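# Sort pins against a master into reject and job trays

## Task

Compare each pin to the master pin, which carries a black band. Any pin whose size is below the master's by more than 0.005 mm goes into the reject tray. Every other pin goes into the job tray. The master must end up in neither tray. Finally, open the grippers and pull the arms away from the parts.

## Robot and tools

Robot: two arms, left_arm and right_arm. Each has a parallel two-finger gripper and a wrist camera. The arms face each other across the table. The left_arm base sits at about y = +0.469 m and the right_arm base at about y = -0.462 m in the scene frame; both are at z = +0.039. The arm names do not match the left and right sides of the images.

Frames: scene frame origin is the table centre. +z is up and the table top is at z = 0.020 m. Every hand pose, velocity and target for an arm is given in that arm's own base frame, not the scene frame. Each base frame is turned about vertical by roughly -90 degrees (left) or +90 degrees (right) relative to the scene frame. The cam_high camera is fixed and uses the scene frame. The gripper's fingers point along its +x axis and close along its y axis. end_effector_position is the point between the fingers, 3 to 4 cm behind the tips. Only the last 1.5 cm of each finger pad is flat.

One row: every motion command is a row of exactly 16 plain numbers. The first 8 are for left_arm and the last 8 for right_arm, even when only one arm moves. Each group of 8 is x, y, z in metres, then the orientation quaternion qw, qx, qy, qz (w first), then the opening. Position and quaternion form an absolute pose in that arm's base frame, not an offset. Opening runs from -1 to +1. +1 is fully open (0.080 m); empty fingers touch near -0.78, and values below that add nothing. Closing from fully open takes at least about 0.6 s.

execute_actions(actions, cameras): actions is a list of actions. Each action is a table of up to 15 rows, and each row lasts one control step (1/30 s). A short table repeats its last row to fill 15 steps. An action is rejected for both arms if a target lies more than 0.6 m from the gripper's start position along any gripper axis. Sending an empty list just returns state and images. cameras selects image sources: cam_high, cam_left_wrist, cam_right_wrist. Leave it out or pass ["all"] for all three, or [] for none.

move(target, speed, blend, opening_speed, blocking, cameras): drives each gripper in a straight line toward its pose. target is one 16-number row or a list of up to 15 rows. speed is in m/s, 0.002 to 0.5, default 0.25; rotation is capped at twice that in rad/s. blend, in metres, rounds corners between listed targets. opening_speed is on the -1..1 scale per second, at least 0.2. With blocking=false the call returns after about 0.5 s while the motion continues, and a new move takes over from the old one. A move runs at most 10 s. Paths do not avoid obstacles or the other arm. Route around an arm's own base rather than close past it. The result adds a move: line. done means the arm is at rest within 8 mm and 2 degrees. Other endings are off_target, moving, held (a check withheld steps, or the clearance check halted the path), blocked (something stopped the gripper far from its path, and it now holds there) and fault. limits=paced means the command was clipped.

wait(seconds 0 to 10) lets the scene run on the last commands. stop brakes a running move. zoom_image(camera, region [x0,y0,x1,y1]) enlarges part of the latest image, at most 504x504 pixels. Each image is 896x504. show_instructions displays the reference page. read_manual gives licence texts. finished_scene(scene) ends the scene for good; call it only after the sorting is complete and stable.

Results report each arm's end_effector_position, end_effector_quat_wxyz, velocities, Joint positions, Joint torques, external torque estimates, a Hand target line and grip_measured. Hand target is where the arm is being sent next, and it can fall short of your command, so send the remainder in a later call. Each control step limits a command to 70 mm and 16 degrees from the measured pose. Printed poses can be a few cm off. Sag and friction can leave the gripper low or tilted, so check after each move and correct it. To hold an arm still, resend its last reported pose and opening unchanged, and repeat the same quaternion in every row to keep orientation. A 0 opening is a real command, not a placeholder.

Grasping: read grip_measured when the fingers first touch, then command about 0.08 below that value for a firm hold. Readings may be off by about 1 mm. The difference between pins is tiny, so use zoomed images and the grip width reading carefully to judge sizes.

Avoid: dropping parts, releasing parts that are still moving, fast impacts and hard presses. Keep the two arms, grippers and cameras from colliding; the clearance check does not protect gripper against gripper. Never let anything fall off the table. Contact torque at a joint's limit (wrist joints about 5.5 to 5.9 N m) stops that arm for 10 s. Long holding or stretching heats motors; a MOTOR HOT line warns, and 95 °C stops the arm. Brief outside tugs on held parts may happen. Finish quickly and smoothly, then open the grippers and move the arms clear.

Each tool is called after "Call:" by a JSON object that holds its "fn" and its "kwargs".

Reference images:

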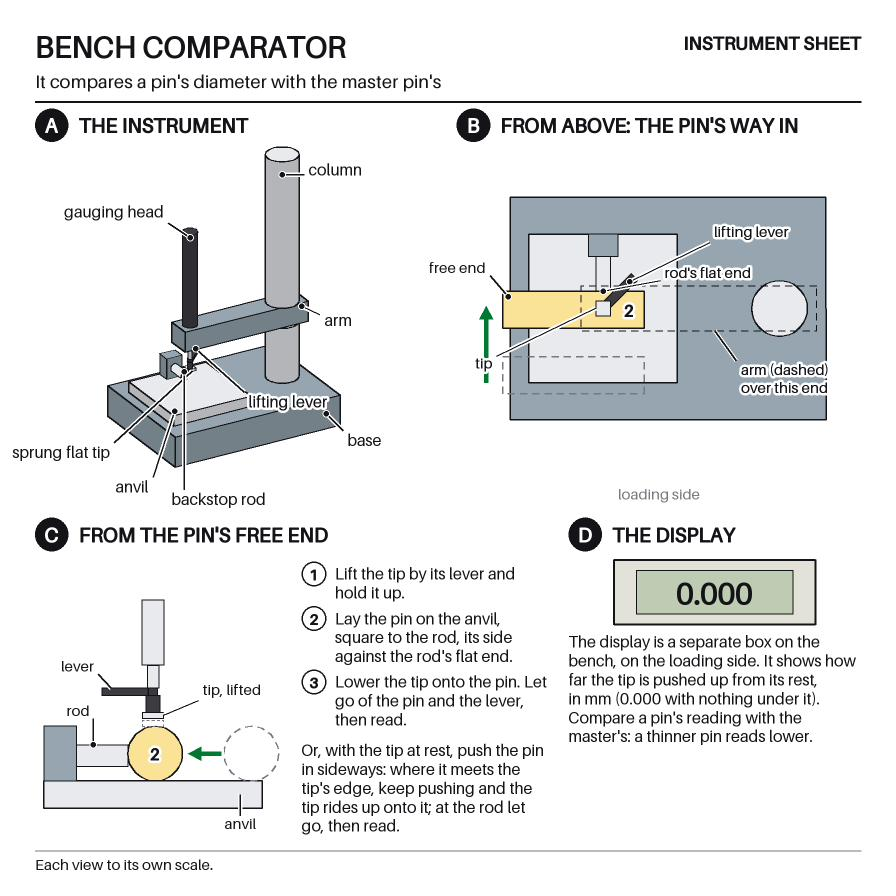

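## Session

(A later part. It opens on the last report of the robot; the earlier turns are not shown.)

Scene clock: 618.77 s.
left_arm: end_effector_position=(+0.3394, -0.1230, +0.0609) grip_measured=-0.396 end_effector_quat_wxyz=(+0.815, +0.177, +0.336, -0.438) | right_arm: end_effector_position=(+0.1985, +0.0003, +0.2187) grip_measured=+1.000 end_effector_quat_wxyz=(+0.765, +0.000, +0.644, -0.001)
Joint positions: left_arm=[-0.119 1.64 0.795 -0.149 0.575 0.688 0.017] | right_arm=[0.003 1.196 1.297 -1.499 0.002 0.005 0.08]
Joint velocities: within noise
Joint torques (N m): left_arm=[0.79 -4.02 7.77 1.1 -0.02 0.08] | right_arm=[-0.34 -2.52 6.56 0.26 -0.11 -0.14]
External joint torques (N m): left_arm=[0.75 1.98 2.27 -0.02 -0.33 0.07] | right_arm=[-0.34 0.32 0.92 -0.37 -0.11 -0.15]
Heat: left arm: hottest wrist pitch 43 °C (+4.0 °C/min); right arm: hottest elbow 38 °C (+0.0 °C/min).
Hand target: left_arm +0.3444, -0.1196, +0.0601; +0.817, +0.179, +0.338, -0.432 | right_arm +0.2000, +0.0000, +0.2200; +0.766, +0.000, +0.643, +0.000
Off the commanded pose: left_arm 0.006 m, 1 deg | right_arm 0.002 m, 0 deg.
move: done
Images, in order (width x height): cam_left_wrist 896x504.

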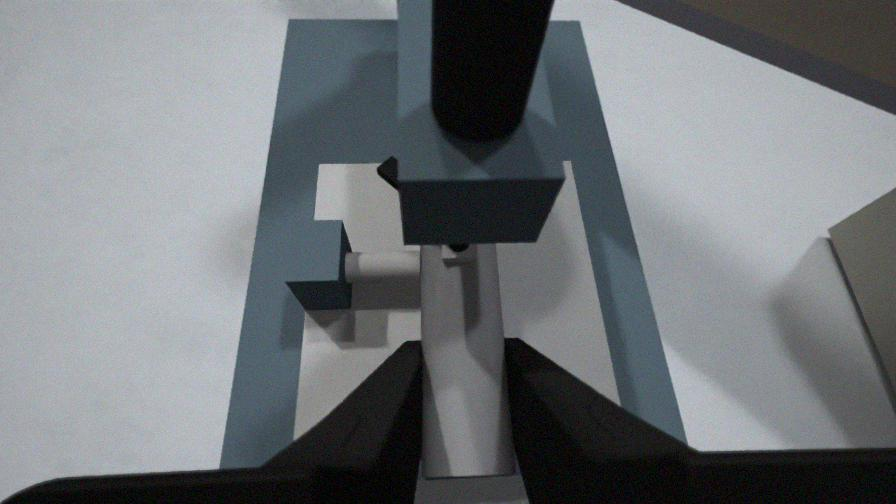

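Call:
{"fn": "move", "kwargs": {"target": [[0.3435,-0.1203,0.0610,0.8165,0.1791,0.3382,-0.4323,-0.15,0.20,0.0,0.22,0.766,0,0.643,0,1.0],[0.3415,-0.1217,0.0630,0.8165,0.1791,0.3382,-0.4323,-0.1,0.20,0.0,0.22,0.766,0,0.643,0,1.0]], "speed": [0.03,0.03], "opening_speed": 0.5, "cameras": ["cam_left_wrist","cam_high"]}}

Call:
{"fn": "zoom_image", "kwargs": {"camera": "cam_high", "region": [277, 395, 301, 417]}}

Call:
{"fn": "wait", "kwargs": {"seconds": 0.1, "cameras": ["cam_high"]}}

Call:
{"fn": "zoom_image", "kwargs": {"camera": "cam_high", "region": [277, 395, 301, 417]}}

Call:
{"fn": "wait", "kwargs": {"seconds": 0.1, "cameras": ["cam_high"]}}

Call:
{"fn": "zoom_image", "kwargs": {"camera": "cam_high", "region": [277, 395, 301, 417]}}

Scene clock: 638.63 s.
left_arm: end_effector_position=(+0.3387, -0.1228, +0.0601) grip_measured=-0.103 end_effector_quat_wxyz=(+0.814, +0.176, +0.340, -0.437) | right_arm: end_effector_position=(+0.1985, +0.0003, +0.2187) grip_measured=+1.000 end_effector_quat_wxyz=(+0.765, +0.000, +0.644, -0.001)
Joint positions: left_arm=[-0.12 1.64 0.796 -0.154 0.572 0.686 0.03] | right_arm=[0.003 1.196 1.297 -1.499 0.002 0.005 0.08]
Joint velocities: within noise
Joint torques (N m): left_arm=[0.02 -5.93 7 0.94 -0.05 -0.13] | right_arm=[-0.27 -2.58 6.49 0.25 -0.09 -0.15]
External joint torques (N m): left_arm=[0.01 0.07 1.53 -0.16 -0.37 -0.14] | right_arm=[-0.26 0.25 0.89 -0.37 -0.09 -0.16]
Heat: left arm: hottest wrist pitch 42 °C (+3.0 °C/min); right arm: hottest elbow 39 °C (+1.0 °C/min).
Hand target: left_arm +0.3414, -0.1217, +0.0629; +0.816, +0.179, +0.338, -0.432 | right_arm +0.2000, +0.0000, +0.2200; +0.766, +0.000, +0.643, +0.000
Off the commanded pose: left_arm 0.004 m, 1 deg | right_arm 0.002 m, 0 deg.
move: done
Images, in order (width x height): cam_high 896x504, cam_left_wrist 896x504.

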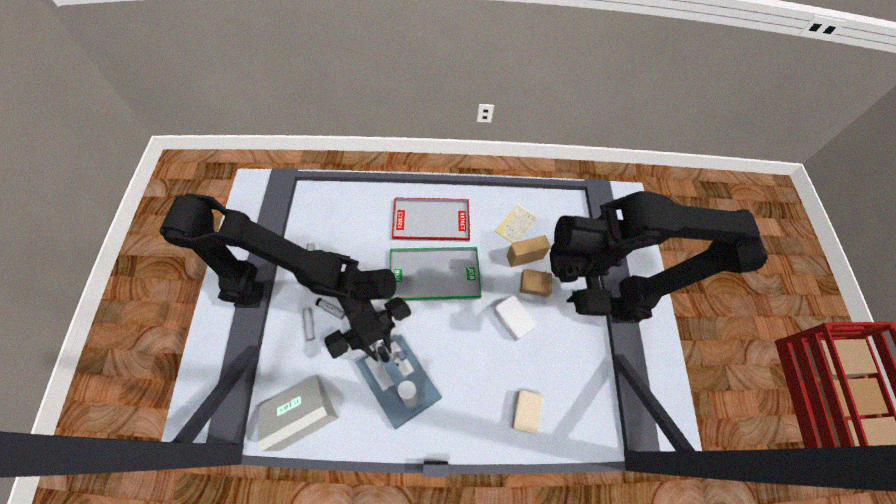

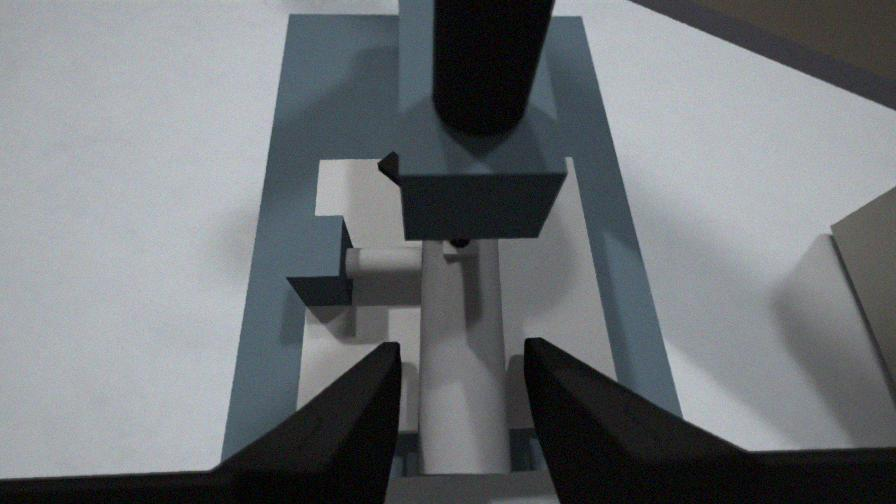

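Scaled by 21.000 from the camera's 896x504 image, which has a finer 1280x720 frame.

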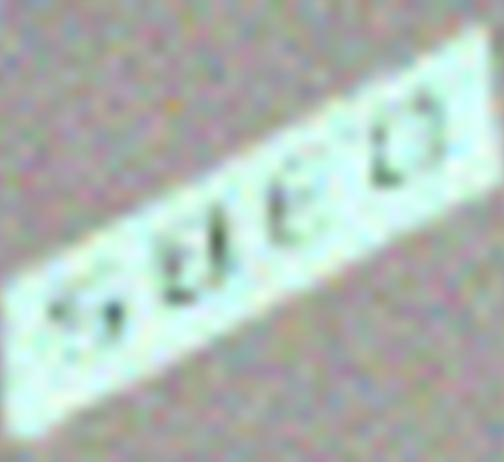

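Scene clock: 638.73 s.
left_arm: end_effector_position=(+0.3387, -0.1228, +0.0601) grip_measured=-0.103 end_effector_quat_wxyz=(+0.814, +0.176, +0.340, -0.437) | right_arm: end_effector_position=(+0.1985, +0.0003, +0.2187) grip_measured=+1.000 end_effector_quat_wxyz=(+0.765, +0.000, +0.644, -0.001)
Joint positions: left_arm=[-0.12 1.64 0.796 -0.154 0.572 0.686 0.03] | right_arm=[0.003 1.196 1.297 -1.499 0.002 0.005 0.08]
Joint velocities: within noise
Joint torques (N m): left_arm=[0.01 -5.94 7.04 0.94 -0.05 -0.11] | right_arm=[-0.3 -2.58 6.48 0.26 -0.1 -0.14]
External joint torques (N m): left_arm=[0.04 0.06 1.54 -0.17 -0.36 -0.11] | right_arm=[-0.31 0.24 0.9 -0.36 -0.1 -0.14]
Heat: left arm: hottest wrist pitch 42 °C (+3.0 °C/min); right arm: hottest elbow 39 °C (+1.0 °C/min).
Hand target: left_arm +0.3414, -0.1217, +0.0629; +0.816, +0.179, +0.338, -0.432 | right_arm +0.2000, +0.0000, +0.2200; +0.766, +0.000, +0.643, +0.000
Tool commands: left_gripper/opening=-0.1 right_gripper/opening=+1.0
Off the commanded pose: left_arm 0.004 m, 1 deg | right_arm 0.002 m, 0 deg.
wait: 0.10 s; no rest
Images, in order (width x height): cam_high 896x504.

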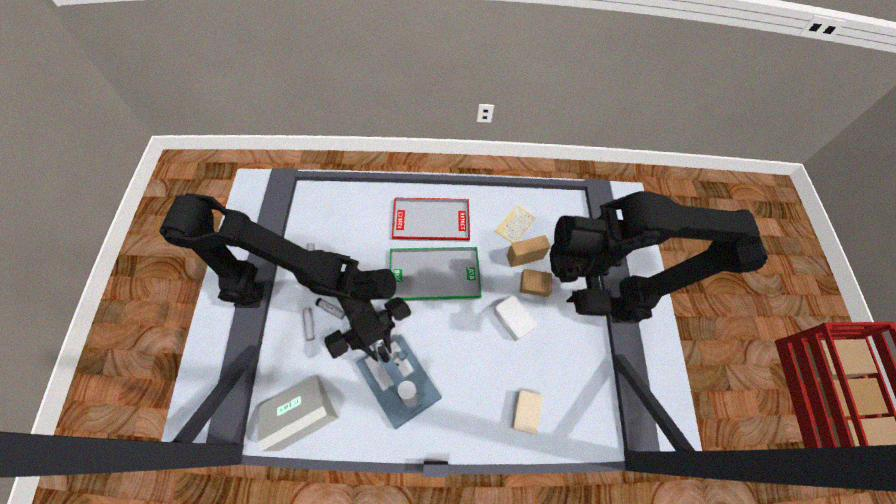

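Scaled by 21.000 from the camera's 896x504 image, which has a finer 1280x720 frame.

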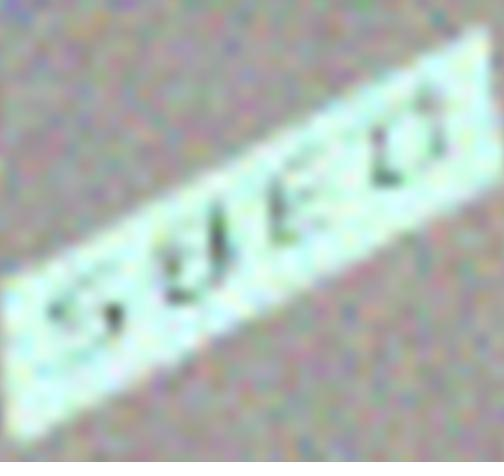

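Scene clock: 638.83 s.
left_arm: end_effector_position=(+0.3387, -0.1228, +0.0601) grip_measured=-0.103 end_effector_quat_wxyz=(+0.814, +0.176, +0.340, -0.437) | right_arm: end_effector_position=(+0.1985, +0.0003, +0.2187) grip_measured=+1.000 end_effector_quat_wxyz=(+0.765, +0.000, +0.644, -0.001)
Joint positions: left_arm=[-0.12 1.64 0.796 -0.154 0.572 0.686 0.03] | right_arm=[0.003 1.196 1.297 -1.499 0.002 0.005 0.08]
Joint velocities: within noise
Joint torques (N m): left_arm=[0.02 -5.93 6.99 0.95 -0.06 -0.13] | right_arm=[-0.31 -2.59 6.54 0.26 -0.11 -0.14]
External joint torques (N m): left_arm=[-0.01 0.05 1.53 -0.16 -0.36 -0.13] | right_arm=[-0.31 0.24 0.89 -0.38 -0.1 -0.14]
Heat: left arm: hottest wrist pitch 42 °C (+3.0 °C/min); right arm: hottest elbow 39 °C (+1.0 °C/min).
Hand target: left_arm +0.3414, -0.1217, +0.0629; +0.816, +0.179, +0.338, -0.432 | right_arm +0.2000, +0.0000, +0.2200; +0.766, +0.000, +0.643, +0.000
Tool commands: left_gripper/opening=-0.1 right_gripper/opening=+1.0
Off the commanded pose: left_arm 0.004 m, 1 deg | right_arm 0.002 m, 0 deg.
wait: 0.10 s; no rest
Images, in order (width x height): cam_high 896x504.

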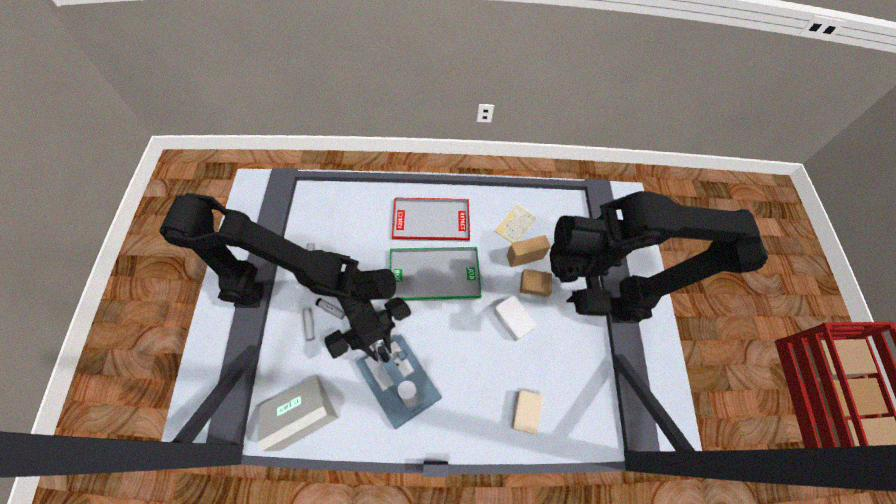

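Scaled by 21.000 from the camera's 896x504 image, which has a finer 1280x720 frame.

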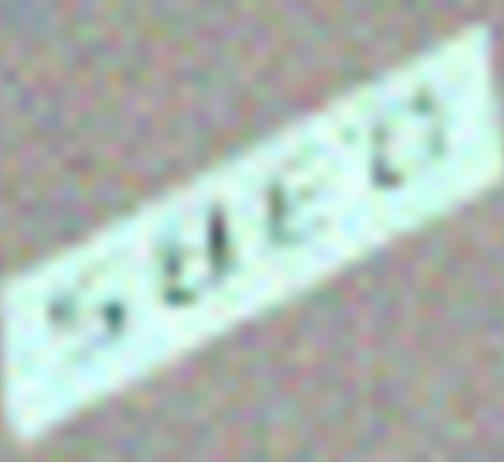

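Call:
{"fn": "move", "kwargs": {"target": [[0.3410,-0.1220,0.0605,0.8165,0.1791,0.3382,-0.4323,-0.48,0.20,0.0,0.22,0.766,0,0.643,0,1.0],[0.307,-0.1445,0.0615,0.8165,0.1791,0.3382,-0.4323,-0.48,0.20,0.0,0.22,0.766,0,0.643,0,1.0],[0.307,-0.1445,0.125,0.8165,0.1791,0.3382,-0.4323,-0.48,0.20,0.0,0.22,0.766,0,0.643,0,1.0],[0.262,-0.075,0.12,0.8165,0.1791,0.3382,-0.4323,-0.48,0.20,0.0,0.22,0.766,0,0.643,0,1.0],[0.384,0.212,0.10,0.9239,0,0.3827,0,-0.48,0.20,0.0,0.22,0.766,0,0.643,0,1.0],[0.384,0.212,0.05,0.9239,0,0.3827,0,-0.48,0.20,0.0,0.22,0.766,0,0.643,0,1.0]], "speed": [0.03,0.06,0.12,0.22,0.24,0.1], "blend": [0,0.001,0.01,0.01,0.005,0], "opening_speed": 0.8, "cameras": ["cam_left_wrist","cam_high"]}}

Scene clock: 674.07 s.
left_arm: end_effector_position=(+0.3845, +0.2122, +0.0524) grip_measured=-0.395 end_effector_quat_wxyz=(+0.924, +0.002, +0.382, +0.000) | right_arm: end_effector_position=(+0.1985, +0.0003, +0.2187) grip_measured=+1.000 end_effector_quat_wxyz=(+0.765, +0.000, +0.644, -0.001)
Joint positions: left_arm=[0.651 1.878 1.033 -0.052 0.442 0.498 0.017] | right_arm=[0.003 1.196 1.297 -1.499 0.002 0.005 0.08]
Joint velocities: within noise
Joint torques (N m): left_arm=[0.09 -6.67 5.64 1.72 0.29 -0.11] | right_arm=[-0.27 -2.59 6.5 0.26 -0.1 -0.15]
External joint torques (N m): left_arm=[0.11 1.21 0.04 0.48 0.06 -0.12] | right_arm=[-0.26 0.26 0.87 -0.37 -0.1 -0.15]
Heat: left arm: hottest wrist pitch 41 °C (-2.0 °C/min); right arm: hottest elbow 39 °C (+1.0 °C/min).
Hand target: left_arm +0.3840, +0.2119, +0.0500; +0.924, +0.000, +0.383, +0.000 | right_arm +0.2000, +0.0000, +0.2200; +0.766, +0.000, +0.643, +0.000
Off the commanded pose: left_arm 0.002 m, 0 deg | right_arm 0.002 m, 0 deg.
move: done
Images, in order (width x height): cam_high 896x504, cam_left_wrist 896x504.

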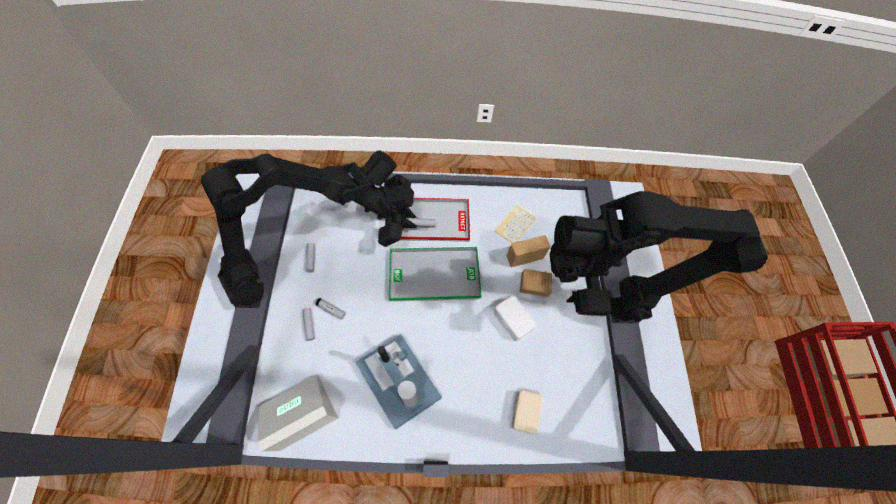

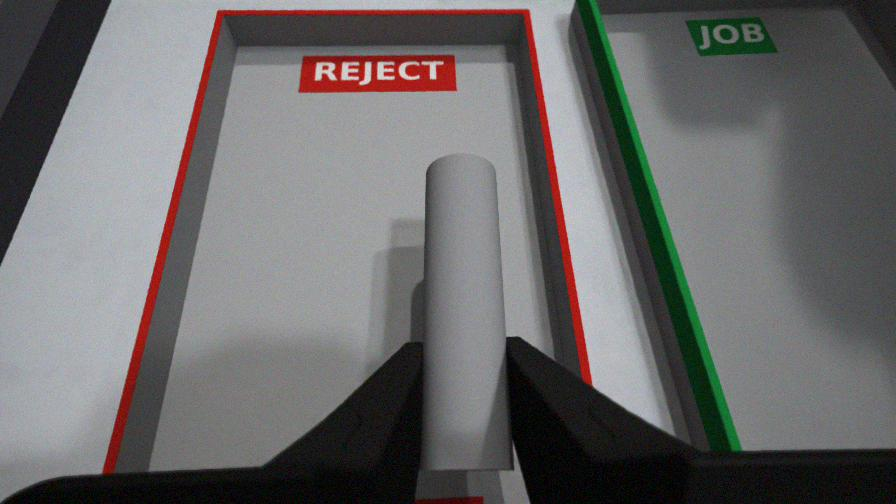

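Call:
{"fn": "move", "kwargs": {"target": [[0.386,0.222,0.045,0.9239,0,0.3827,0,-0.48,0.20,0.0,0.22,0.766,0,0.643,0,1.0],[0.386,0.222,0.0215,0.9239,0,0.3827,0,-0.48,0.20,0.0,0.22,0.766,0,0.643,0,1.0]], "speed": [0.08,0.05], "cameras": ["cam_left_wrist"]}}

Scene clock: 688.20 s.
left_arm: end_effector_position=(+0.3883, +0.2234, +0.0278) grip_measured=-0.395 end_effector_quat_wxyz=(+0.925, +0.004, +0.379, +0.003) | right_arm: end_effector_position=(+0.1985, +0.0003, +0.2187) grip_measured=+1.000 end_effector_quat_wxyz=(+0.765, +0.000, +0.644, -0.001)
Joint positions: left_arm=[0.669 1.966 1.033 0.04 0.451 0.509 0.017] | right_arm=[0.003 1.196 1.297 -1.499 0.002 0.005 0.08]
Joint velocities: within noise
Joint torques (N m): left_arm=[0.15 -6.37 4.87 1.64 0.36 0.07] | right_arm=[-0.3 -2.62 6.53 0.26 -0.09 -0.14]
External joint torques (N m): left_arm=[0.15 1.85 -0.47 0.4 0.13 0.07] | right_arm=[-0.31 0.22 0.85 -0.39 -0.08 -0.14]
Heat: left arm: hottest wrist pitch 42 °C (-1.0 °C/min); right arm: hottest elbow 39 °C (+0.0 °C/min).
Hand target: left_arm +0.3860, +0.2219, +0.0216; +0.924, +0.000, +0.383, +0.000 | right_arm +0.2000, +0.0000, +0.2200; +0.766, +0.000, +0.643, +0.000
Off the commanded pose: left_arm 0.007 m, 1 deg | right_arm 0.002 m, 0 deg.
move: done
Images, in order (width x height): cam_left_wrist 896x504.

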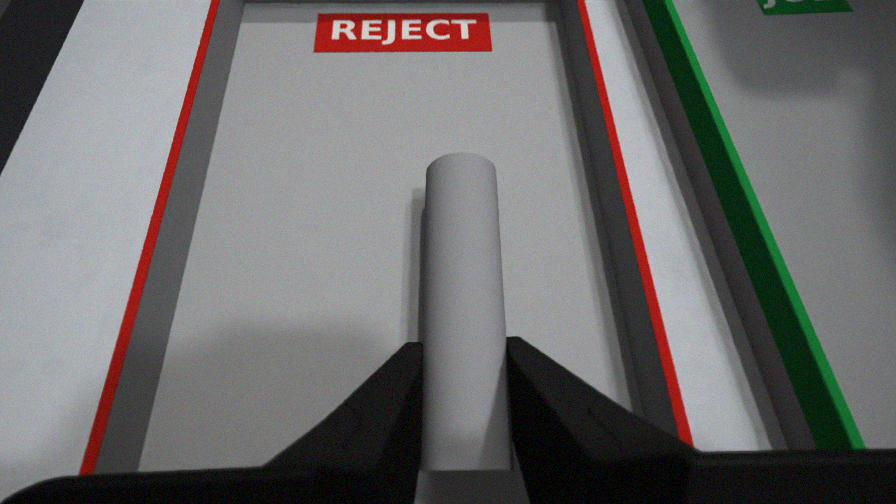

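Call:
{"fn": "move", "kwargs": {"target": [[0.386,0.222,0.0180,0.9239,0,0.3827,0,-0.48,0.20,0.0,0.22,0.766,0,0.643,0,1.0],[0.387,0.222,0.0195,0.9239,0,0.3827,0,-0.2,0.20,0.0,0.22,0.766,0,0.643,0,1.0],[0.3855,0.222,0.09,0.9239,0,0.3827,0,-0.2,0.20,0.0,0.22,0.766,0,0.643,0,1.0],[0.17,-0.03,0.15,0.6124,0.3536,0.6124,-0.3536,0.1,0.20,0.0,0.22,0.766,0,0.643,0,1.0]], "speed": [0.04,0.03,0.12,0.25], "blend": [0,0,0.01,0], "opening_speed": 0.3, "cameras": ["cam_left_wrist","cam_high"]}}

Scene clock: 707.90 s.
left_arm: end_effector_position=(+0.1678, -0.0296, +0.1453) grip_measured=+0.097 end_effector_quat_wxyz=(+0.607, +0.350, +0.618, -0.357) | right_arm: end_effector_position=(+0.1985, +0.0003, +0.2187) grip_measured=+1.000 end_effector_quat_wxyz=(+0.765, +0.000, +0.644, -0.001)
Joint positions: left_arm=[-0.171 1.194 1.011 -1.407 0.004 0.875 0.039] | right_arm=[0.003 1.196 1.297 -1.499 0.002 0.005 0.08]
Joint velocities: within noise
Joint torques (N m): left_arm=[-0.31 -3.3 8.01 0.11 -0.13 -0.1] | right_arm=[-0.33 -2.6 6.5 0.26 -0.1 -0.16]
External joint torques (N m): left_arm=[-0.31 -0.55 2.46 -0.19 -0.17 -0.1] | right_arm=[-0.33 0.24 0.87 -0.36 -0.1 -0.16]
Heat: left arm: hottest wrist pitch 42 °C (+0.0 °C/min); right arm: hottest elbow 39 °C (+0.0 °C/min).
Hand target: left_arm +0.1700, -0.0300, +0.1500; +0.612, +0.353, +0.612, -0.354 | right_arm +0.2000, +0.0000, +0.2200; +0.766, +0.000, +0.643, +0.000
Off the commanded pose: left_arm 0.005 m, 1 deg | right_arm 0.002 m, 0 deg.
move: done
Images, in order (width x height): cam_high 896x504, cam_left_wrist 896x504.

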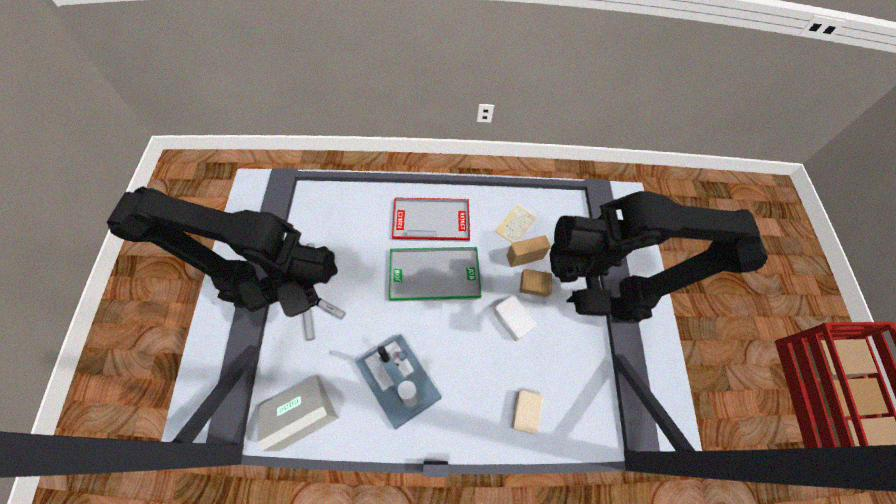

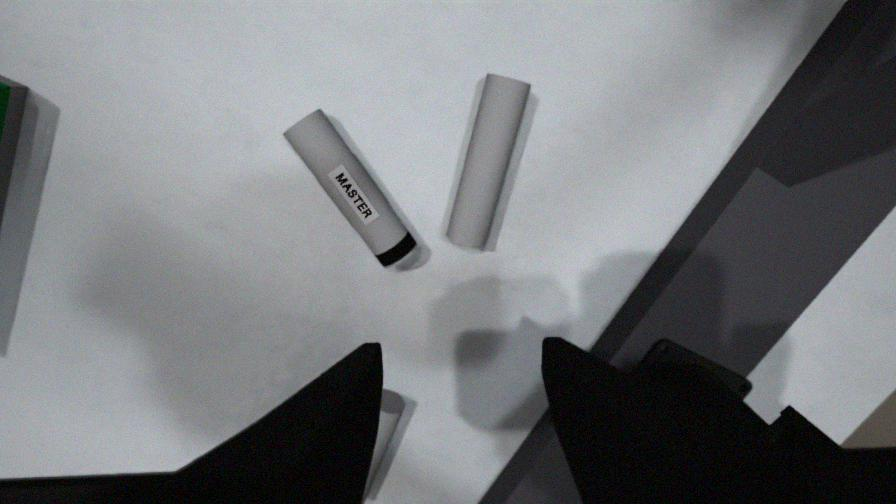

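Call:
{"fn": "move", "kwargs": {"target": [[0.1640,-0.0650,0.06,0.5647,0.4255,0.5647,-0.4255,0.0,0.20,0.0,0.22,0.766,0,0.643,0,1.0],[0.1640,-0.0650,0.042,0.5647,0.4255,0.5647,-0.4255,0.0,0.20,0.0,0.22,0.766,0,0.643,0,1.0]], "speed": [0.15,0.08], "cameras": ["cam_left_wrist"]}}

Scene clock: 744.00 s.
left_arm: end_effector_position=(+0.1672, -0.0661, +0.0459) grip_measured=+0.002 end_effector_quat_wxyz=(+0.572, +0.425, +0.560, -0.423) | right_arm: end_effector_position=(+0.1985, +0.0003, +0.2187) grip_measured=+1.000 end_effector_quat_wxyz=(+0.765, +0.000, +0.644, -0.001)
Joint positions: left_arm=[-0.374 1.268 0.657 -0.944 0.003 0.912 0.035] | right_arm=[0.003 1.196 1.297 -1.499 0.002 0.005 0.08]
Joint velocities: within noise
Joint torques (N m): left_arm=[-0.35 -2.02 4.44 0.46 -0.11 0.06] | right_arm=[-0.25 -2.66 6.54 0.26 -0.11 -0.15]
External joint torques (N m): left_arm=[-0.36 1.04 -0.88 0.1 -0.15 0.06] | right_arm=[-0.26 0.16 0.89 -0.39 -0.1 -0.15]
Heat: left arm: hottest wrist pitch 39 °C (-2.0 °C/min); right arm: hottest elbow 39 °C (+0.0 °C/min).
Hand target: left_arm +0.1639, -0.0650, +0.0421; +0.565, +0.426, +0.565, -0.426 | right_arm +0.2000, +0.0000, +0.2200; +0.766, +0.000, +0.643, +0.000
Off the commanded pose: left_arm 0.005 m, 1 deg | right_arm 0.002 m, 0 deg.
move: done
Images, in order (width x height): cam_left_wrist 896x504.

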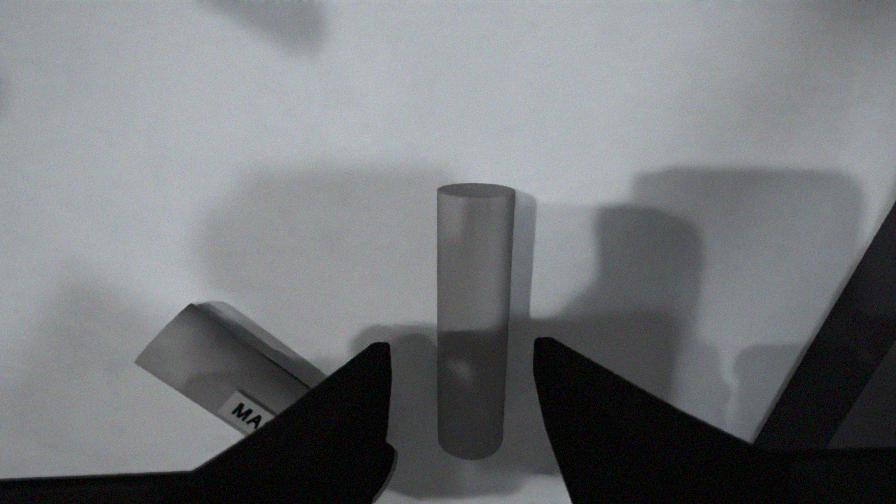

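Call:
{"fn": "move", "kwargs": {"target": [[0.1618,-0.0657,0.0135,0.5572,0.4354,0.5572,-0.4354,-0.08,0.20,0.0,0.22,0.766,0,0.643,0,1.0],[0.1618,-0.0657,0.0145,0.5572,0.4354,0.5572,-0.4354,-0.48,0.20,0.0,0.22,0.766,0,0.643,0,1.0]], "speed": [0.07,0.03], "opening_speed": 0.6, "cameras": ["cam_left_wrist"]}}

Scene clock: 756.50 s.
left_arm: end_effector_position=(+0.1681, -0.0664, +0.0201) grip_measured=-0.397 end_effector_quat_wxyz=(+0.567, +0.439, +0.550, -0.429) | right_arm: end_effector_position=(+0.1985, +0.0003, +0.2187) grip_measured=+1.000 end_effector_quat_wxyz=(+0.765, +0.000, +0.644, -0.001)
Joint positions: left_arm=[-0.382 1.316 0.577 -0.805 -0.007 0.939 0.017] | right_arm=[0.003 1.196 1.297 -1.499 0.002 0.005 0.08]
Joint velocities: within noise
Joint torques (N m): left_arm=[-0.35 -1.61 3.65 0.42 0.25 0.06] | right_arm=[-0.28 -2.62 6.53 0.25 -0.11 -0.14]
External joint torques (N m): left_arm=[-0.35 1.53 -1.37 0.06 0.22 0.06] | right_arm=[-0.29 0.21 0.88 -0.39 -0.1 -0.14]
Heat: left arm: hottest wrist pitch 38 °C (-4.0 °C/min); right arm: hottest elbow 39 °C (+0.0 °C/min).
Hand target: left_arm +0.1617, -0.0656, +0.0147; +0.557, +0.435, +0.557, -0.435 | right_arm +0.2000, +0.0000, +0.2200; +0.766, +0.000, +0.643, +0.000
Off the commanded pose: left_arm 0.008 m, 2 deg | right_arm 0.002 m, 0 deg.
move: done
Images, in order (width x height): cam_left_wrist 896x504.

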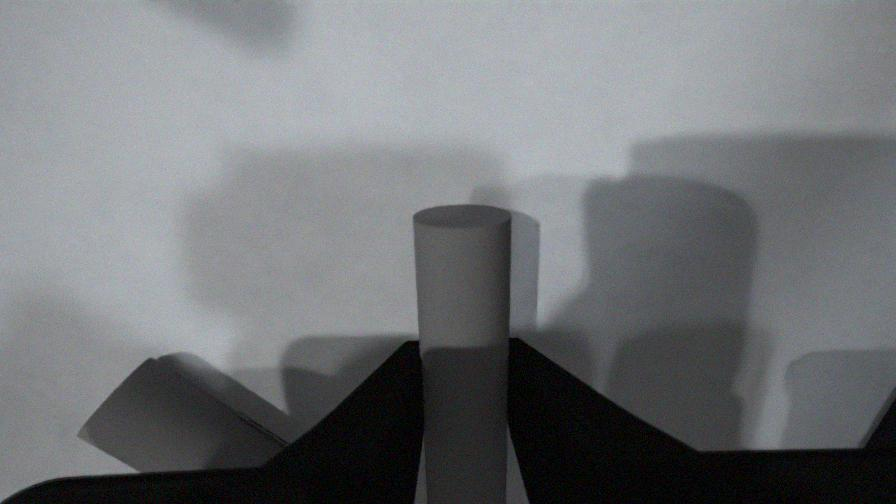

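Call:
{"fn": "move", "kwargs": {"target": [[0.1618,-0.0657,0.065,0.5572,0.4354,0.5572,-0.4354,-0.48,0.20,0.0,0.22,0.766,0,0.643,0,1.0],[0.272,0.05,0.06,0.683,0.183,0.683,-0.183,-0.48,0.20,0.0,0.22,0.766,0,0.643,0,1.0],[0.272,0.05,0.0185,0.683,0.183,0.683,-0.183,-0.48,0.20,0.0,0.22,0.766,0,0.643,0,1.0],[0.273,0.05,0.0195,0.683,0.183,0.683,-0.183,-0.15,0.20,0.0,0.22,0.766,0,0.643,0,1.0],[0.2435,0.0675,0.048,0.8924,0.0990,0.3696,-0.2391,0.0,0.20,0.0,0.22,0.766,0,0.643,0,1.0]], "speed": [0.12,0.2,0.06,0.03,0.15], "blend": [0.01,0.005,0,0,0], "opening_speed": 0.4, "cameras": ["cam_left_wrist","cam_high"]}}

Scene clock: 779.93 s.
left_arm: end_effector_position=(+0.2456, +0.0689, +0.0486) grip_measured=-0.003 end_effector_quat_wxyz=(+0.892, +0.099, +0.372, -0.239) | right_arm: end_effector_position=(+0.1985, +0.0003, +0.2187) grip_measured=+1.000 end_effector_quat_wxyz=(+0.765, +0.000, +0.644, -0.001)
Joint positions: left_arm=[0.67 1.361 0.52 -0.379 0.714 1.061 0.035] | right_arm=[0.003 1.196 1.297 -1.499 0.002 0.005 0.08]
Joint velocities: within noise
Joint torques (N m): left_arm=[0.28 -4.23 4.41 0.98 0.58 0.08] | right_arm=[-0.3 -2.63 6.49 0.25 -0.1 -0.15]
External joint torques (N m): left_arm=[0.27 -0.64 -0.74 0.18 0.16 0.08] | right_arm=[-0.31 0.22 0.82 -0.4 -0.1 -0.15]
Heat: left arm: hottest wrist pitch 38 °C (-2.0 °C/min); right arm: hottest elbow 39 °C (+0.0 °C/min).
Hand target: left_arm +0.2436, +0.0675, +0.0480; +0.892, +0.099, +0.370, -0.239 | right_arm +0.2000, +0.0000, +0.2200; +0.766, +0.000, +0.643, +0.000
Off the commanded pose: left_arm 0.003 m, 0 deg | right_arm 0.002 m, 0 deg.
move: done
Images, in order (width x height): cam_high 896x504, cam_left_wrist 896x504.

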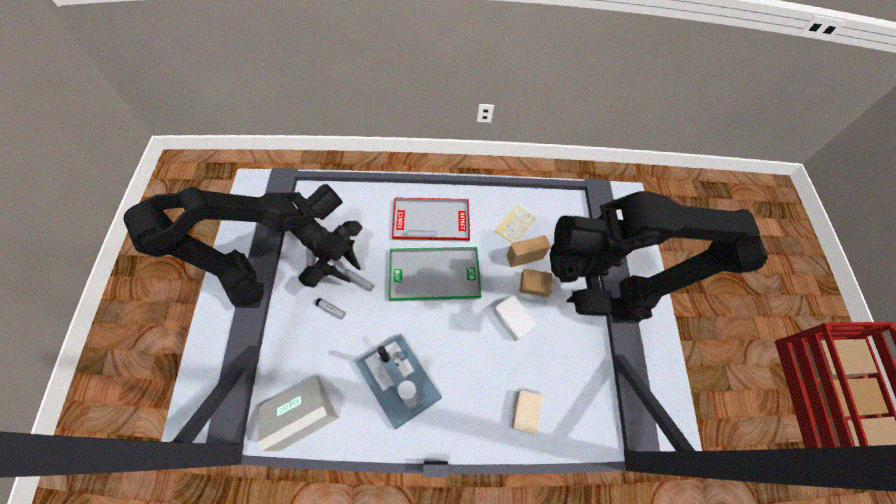

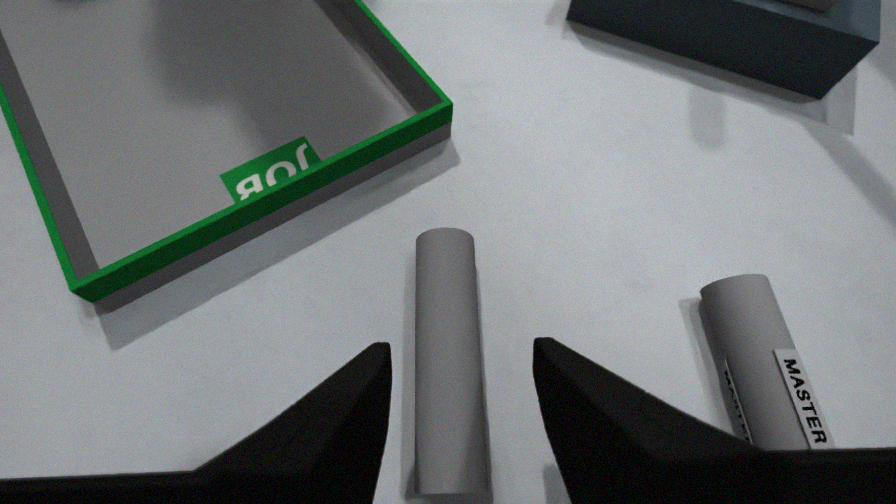

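Call:
{"fn": "move", "kwargs": {"target": [[0.2374,0.0711,0.0130,0.8924,0.0990,0.3696,-0.2391,0.0,0.20,0.0,0.22,0.766,0,0.643,0,1.0]], "speed": [0.08], "cameras": ["cam_left_wrist"]}}

Scene clock: 797.43 s.
left_arm: end_effector_position=(+0.2402, +0.0733, +0.0164) grip_measured=-0.002 end_effector_quat_wxyz=(+0.893, +0.105, +0.368, -0.236) | right_arm: end_effector_position=(+0.1985, +0.0003, +0.2187) grip_measured=+1.000 end_effector_quat_wxyz=(+0.765, +0.000, +0.644, -0.001)
Joint positions: left_arm=[0.705 1.471 0.439 -0.202 0.725 1.105 0.035] | right_arm=[0.003 1.196 1.297 -1.499 0.002 0.005 0.08]
Joint velocities: within noise
Joint torques (N m): left_arm=[0.25 -2.55 3.68 0.96 0.6 0.07] | right_arm=[-0.33 -2.62 6.49 0.27 -0.1 -0.15]
External joint torques (N m): left_arm=[0.24 1.23 -0.88 0.17 0.17 0.07] | right_arm=[-0.33 0.25 0.83 -0.36 -0.1 -0.15]
Heat: left arm: hottest wrist pitch 39 °C (+0.0 °C/min); right arm: hottest elbow 39 °C (+0.0 °C/min).
Hand target: left_arm +0.2374, +0.0711, +0.0131; +0.892, +0.099, +0.370, -0.239 | right_arm +0.2000, +0.0000, +0.2200; +0.766, +0.000, +0.643, +0.000
Off the commanded pose: left_arm 0.005 m, 1 deg | right_arm 0.002 m, 0 deg.
move: done
Images, in order (width x height): cam_left_wrist 896x504.

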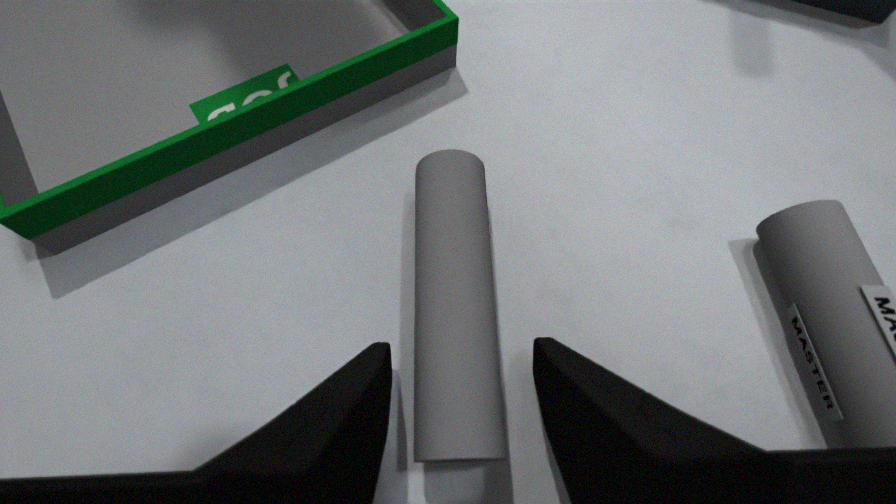

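Call:
{"fn": "move", "kwargs": {"target": [[0.2374,0.0711,0.0135,0.8924,0.0990,0.3696,-0.2391,-0.48,0.20,0.0,0.22,0.766,0,0.643,0,1.0],[0.2374,0.0711,0.09,0.8924,0.0990,0.3696,-0.2391,-0.48,0.20,0.0,0.22,0.766,0,0.643,0,1.0],[0.276,-0.150,0.12,0.8165,0.1791,0.3382,-0.4323,-0.48,0.20,0.0,0.22,0.766,0,0.643,0,1.0],[0.310,-0.1415,0.11,0.8165,0.1791,0.3382,-0.4323,-0.48,0.20,0.0,0.22,0.766,0,0.643,0,1.0],[0.310,-0.1415,0.070,0.8153,0.1802,0.3377,-0.4344,-0.48,0.20,0.0,0.22,0.766,0,0.643,0,1.0]], "speed": [0.03,0.12,0.22,0.12,0.08], "blend": [0,0.01,0.005,0.005,0], "opening_speed": 0.6, "cameras": ["cam_left_wrist"]}}

Scene clock: 818.17 s.
left_arm: end_effector_position=(+0.3109, -0.1416, +0.0719) grip_measured=-0.396 end_effector_quat_wxyz=(+0.816, +0.182, +0.338, -0.432) | right_arm: end_effector_position=(+0.1985, +0.0003, +0.2187) grip_measured=+1.000 end_effector_quat_wxyz=(+0.765, +0.000, +0.644, -0.001)
Joint positions: left_arm=[-0.212 1.506 0.709 -0.148 0.505 0.599 0.017] | right_arm=[0.003 1.196 1.297 -1.499 0.002 0.005 0.08]
Joint velocities: within noise
Joint torques (N m): left_arm=[0.24 -4.29 5.61 1.64 0.56 0.07] | right_arm=[-0.3 -2.62 6.5 0.25 -0.09 -0.16]
External joint torques (N m): left_arm=[0.23 0.92 -0.1 0.46 0.29 0.07] | right_arm=[-0.29 0.23 0.84 -0.4 -0.08 -0.16]
Heat: left arm: hottest wrist pitch 40 °C (+2.0 °C/min); right arm: hottest elbow 39 °C (+0.0 °C/min).
Hand target: left_arm +0.3099, -0.1415, +0.0699; +0.815, +0.180, +0.338, -0.434 | right_arm +0.2000, +0.0000, +0.2200; +0.766, +0.000, +0.643, +0.000
Off the commanded pose: left_arm 0.002 m, 0 deg | right_arm 0.002 m, 0 deg.
move: done
Images, in order (width x height): cam_left_wrist 896x504.

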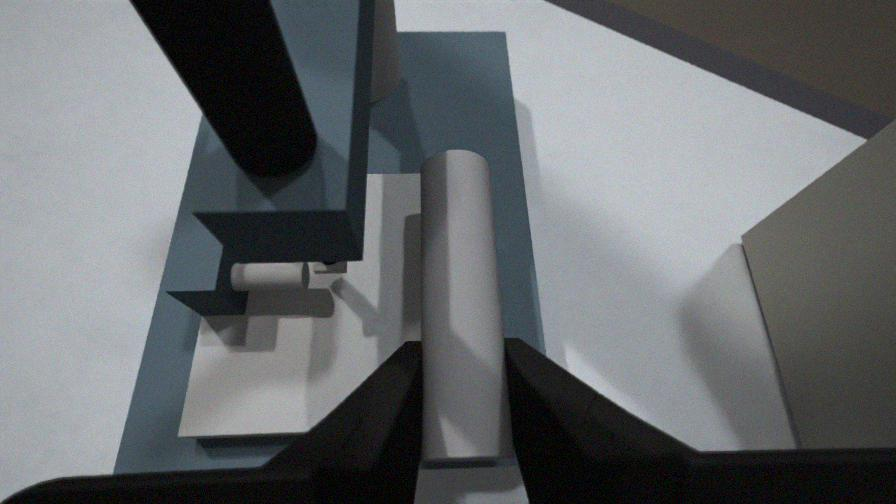

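Call:
{"fn": "move", "kwargs": {"target": [[0.311,-0.1410,0.0588,0.8165,0.1791,0.3382,-0.4323,-0.48,0.20,0.0,0.22,0.766,0,0.643,0,1.0],[0.3440,-0.1188,0.0598,0.8165,0.1791,0.3382,-0.4323,-0.48,0.20,0.0,0.22,0.766,0,0.643,0,1.0],[0.3430,-0.1195,0.0608,0.8165,0.1791,0.3382,-0.4323,-0.15,0.20,0.0,0.22,0.766,0,0.643,0,1.0],[0.3410,-0.1208,0.0628,0.8165,0.1791,0.3382,-0.4323,-0.1,0.20,0.0,0.22,0.766,0,0.643,0,1.0]], "speed": [0.04,0.035,0.03,0.03], "opening_speed": 0.5, "cameras": ["cam_left_wrist","cam_high"]}}

Call:
{"fn": "zoom_image", "kwargs": {"camera": "cam_high", "region": [277, 395, 301, 417]}}

Call:
{"fn": "wait", "kwargs": {"seconds": 0.1, "cameras": ["cam_high"]}}

Call:
{"fn": "zoom_image", "kwargs": {"camera": "cam_high", "region": [277, 395, 301, 417]}}

Call:
{"fn": "wait", "kwargs": {"seconds": 0.1, "cameras": ["cam_high"]}}

Call:
{"fn": "zoom_image", "kwargs": {"camera": "cam_high", "region": [277, 395, 301, 417]}}

Scene clock: 834.70 s.
left_arm: end_effector_position=(+0.3380, -0.1216, +0.0603) grip_measured=-0.103 end_effector_quat_wxyz=(+0.814, +0.177, +0.340, -0.436) | right_arm: end_effector_position=(+0.1985, +0.0003, +0.2187) grip_measured=+1.000 end_effector_quat_wxyz=(+0.765, +0.000, +0.644, -0.001)
Joint positions: left_arm=[-0.117 1.636 0.792 -0.156 0.572 0.688 0.03] | right_arm=[0.003 1.196 1.297 -1.499 0.002 0.005 0.08]
Joint velocities: within noise
Joint torques (N m): left_arm=[0.04 -5.58 7.15 0.98 0.03 -0.11] | right_arm=[-0.32 -2.6 6.56 0.25 -0.09 -0.15]
External joint torques (N m): left_arm=[0.05 0.38 1.64 -0.14 -0.28 -0.12] | right_arm=[-0.3 0.24 0.92 -0.39 -0.09 -0.15]
Heat: left arm: hottest wrist pitch 42 °C (+4.0 °C/min); right arm: hottest elbow 39 °C (+0.0 °C/min).
Hand target: left_arm +0.3409, -0.1209, +0.0627; +0.816, +0.179, +0.338, -0.432 | right_arm +0.2000, +0.0000, +0.2200; +0.766, +0.000, +0.643, +0.000
Off the commanded pose: left_arm 0.004 m, 1 deg | right_arm 0.002 m, 0 deg.
move: done
Images, in order (width x height): cam_high 896x504, cam_left_wrist 896x504.

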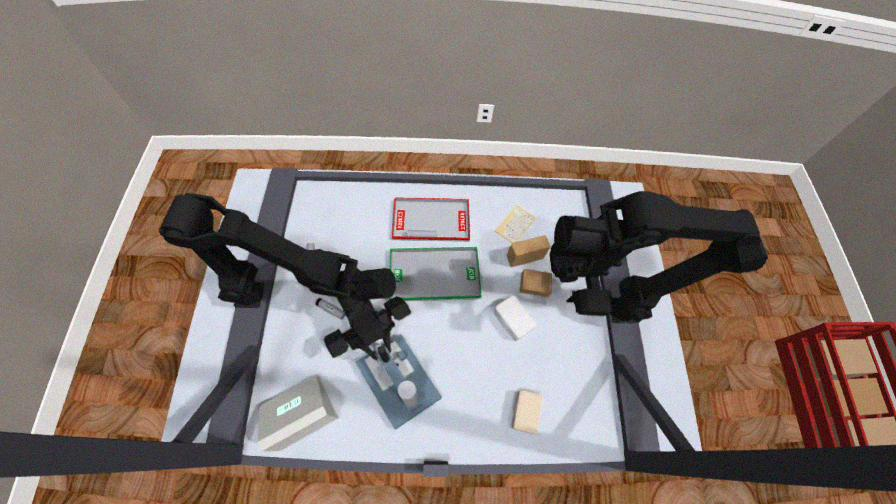

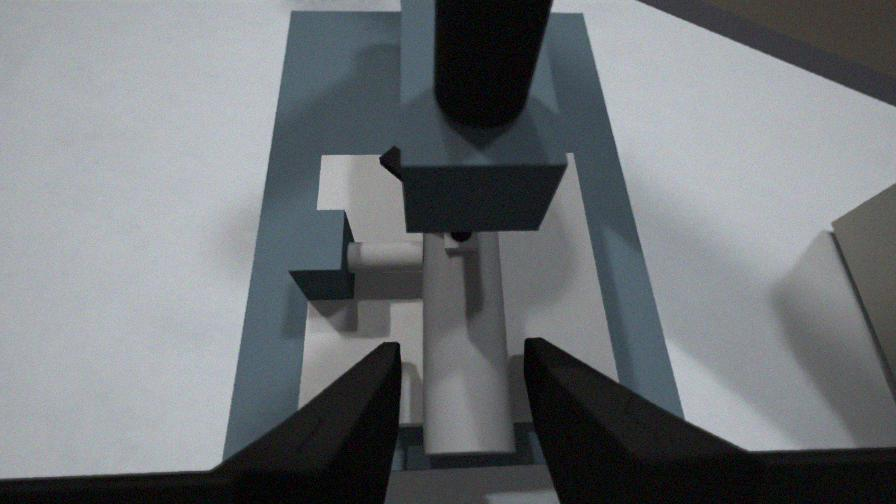

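Scaled by 21.000 from the camera's 896x504 image, which has a finer 1280x720 frame.

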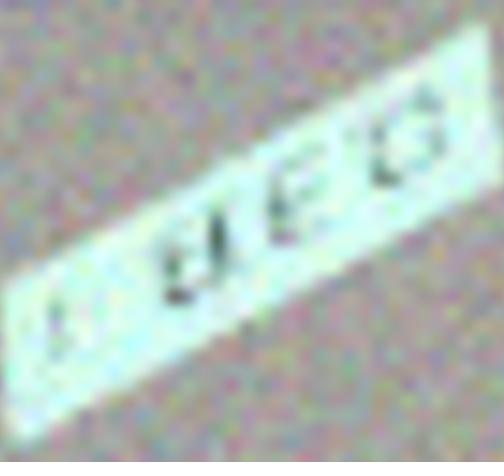

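Scene clock: 834.80 s.
left_arm: end_effector_position=(+0.3380, -0.1216, +0.0603) grip_measured=-0.103 end_effector_quat_wxyz=(+0.814, +0.177, +0.340, -0.436) | right_arm: end_effector_position=(+0.1985, +0.0003, +0.2187) grip_measured=+1.000 end_effector_quat_wxyz=(+0.765, +0.000, +0.644, -0.001)
Joint positions: left_arm=[-0.117 1.636 0.792 -0.156 0.572 0.688 0.03] | right_arm=[0.003 1.196 1.297 -1.499 0.002 0.005 0.08]
Joint velocities: within noise
Joint torques (N m): left_arm=[0.04 -5.6 7.08 0.98 0.02 -0.12] | right_arm=[-0.25 -2.64 6.47 0.25 -0.08 -0.14]
External joint torques (N m): left_arm=[0.05 0.34 1.64 -0.11 -0.29 -0.12] | right_arm=[-0.27 0.21 0.83 -0.38 -0.08 -0.14]
Heat: left arm: hottest wrist pitch 42 °C (+4.0 °C/min); right arm: hottest elbow 39 °C (+0.0 °C/min).
Hand target: left_arm +0.3409, -0.1209, +0.0627; +0.816, +0.179, +0.338, -0.432 | right_arm +0.2000, +0.0000, +0.2200; +0.766, +0.000, +0.643, +0.000
Tool commands: left_gripper/opening=-0.1 right_gripper/opening=+1.0
Off the commanded pose: left_arm 0.004 m, 1 deg | right_arm 0.002 m, 0 deg.
wait: 0.10 s; no rest
Images, in order (width x height): cam_high 896x504.

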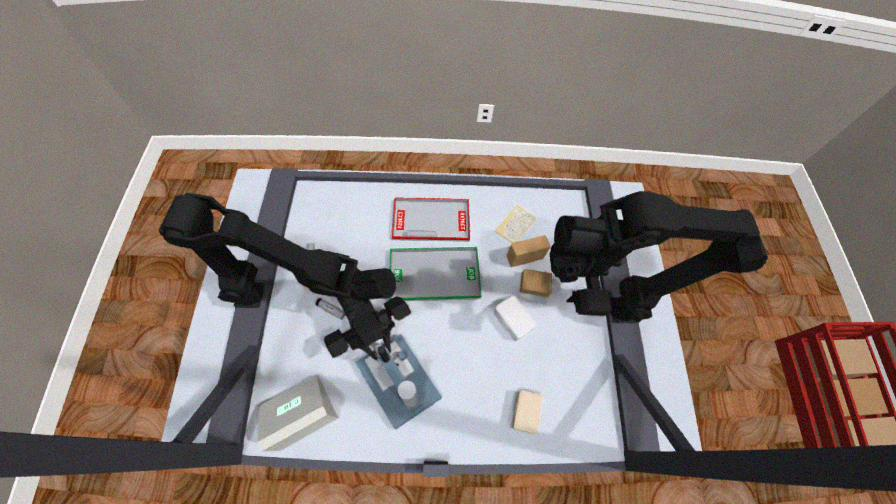

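Scaled by 21.000 from the camera's 896x504 image, which has a finer 1280x720 frame.

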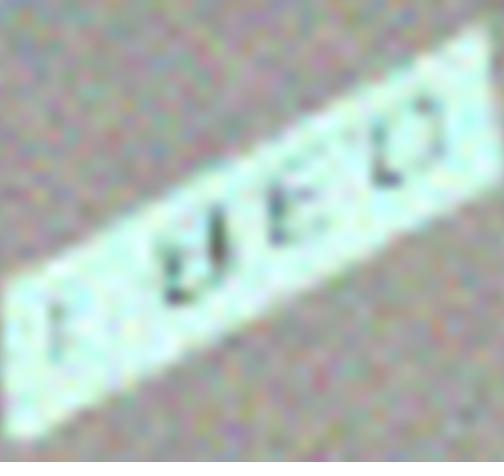

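Scene clock: 834.90 s.
left_arm: end_effector_position=(+0.3380, -0.1216, +0.0603) grip_measured=-0.103 end_effector_quat_wxyz=(+0.814, +0.177, +0.340, -0.436) | right_arm: end_effector_position=(+0.1985, +0.0003, +0.2187) grip_measured=+1.000 end_effector_quat_wxyz=(+0.765, +0.000, +0.644, -0.001)
Joint positions: left_arm=[-0.117 1.636 0.792 -0.156 0.572 0.688 0.03] | right_arm=[0.003 1.196 1.297 -1.499 0.002 0.005 0.08]
Joint velocities: within noise
Joint torques (N m): left_arm=[-0.01 -5.6 7.15 0.99 0.02 -0.11] | right_arm=[-0.32 -2.62 6.53 0.26 -0.09 -0.15]
External joint torques (N m): left_arm=[0 0.4 1.65 -0.12 -0.29 -0.12] | right_arm=[-0.32 0.21 0.92 -0.36 -0.09 -0.15]
Heat: left arm: hottest wrist pitch 42 °C (+4.0 °C/min); right arm: hottest elbow 39 °C (+0.0 °C/min).
Hand target: left_arm +0.3409, -0.1209, +0.0627; +0.816, +0.179, +0.338, -0.432 | right_arm +0.2000, +0.0000, +0.2200; +0.766, +0.000, +0.643, +0.000
Tool commands: left_gripper/opening=-0.1 right_gripper/opening=+1.0
Off the commanded pose: left_arm 0.004 m, 1 deg | right_arm 0.002 m, 0 deg.
wait: 0.10 s; no rest
Images, in order (width x height): cam_high 896x504.

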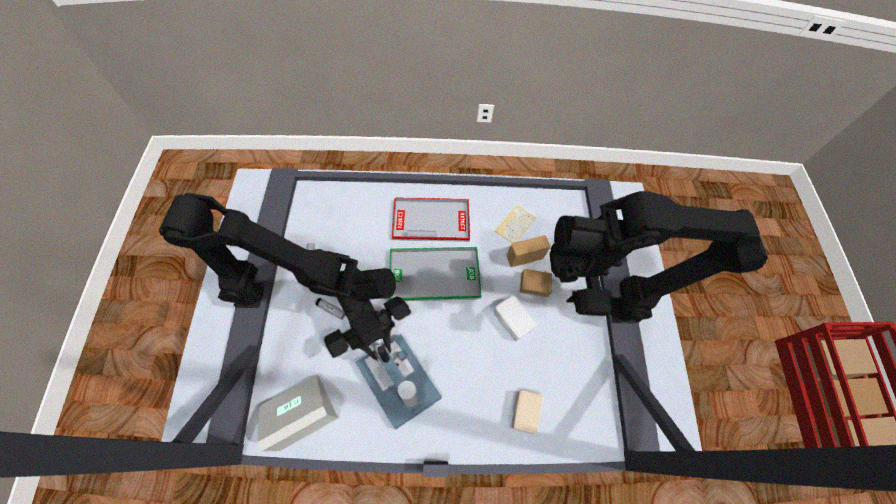

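Scaled by 21.000 from the camera's 896x504 image, which has a finer 1280x720 frame.

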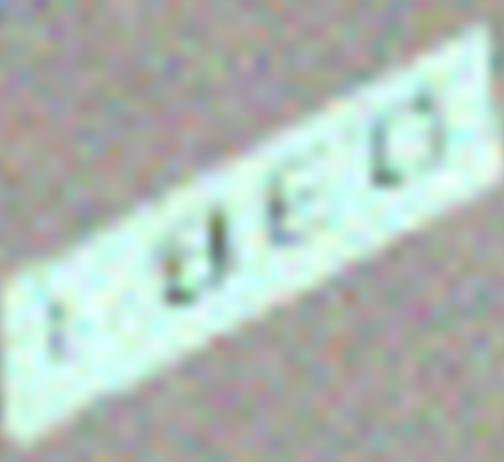

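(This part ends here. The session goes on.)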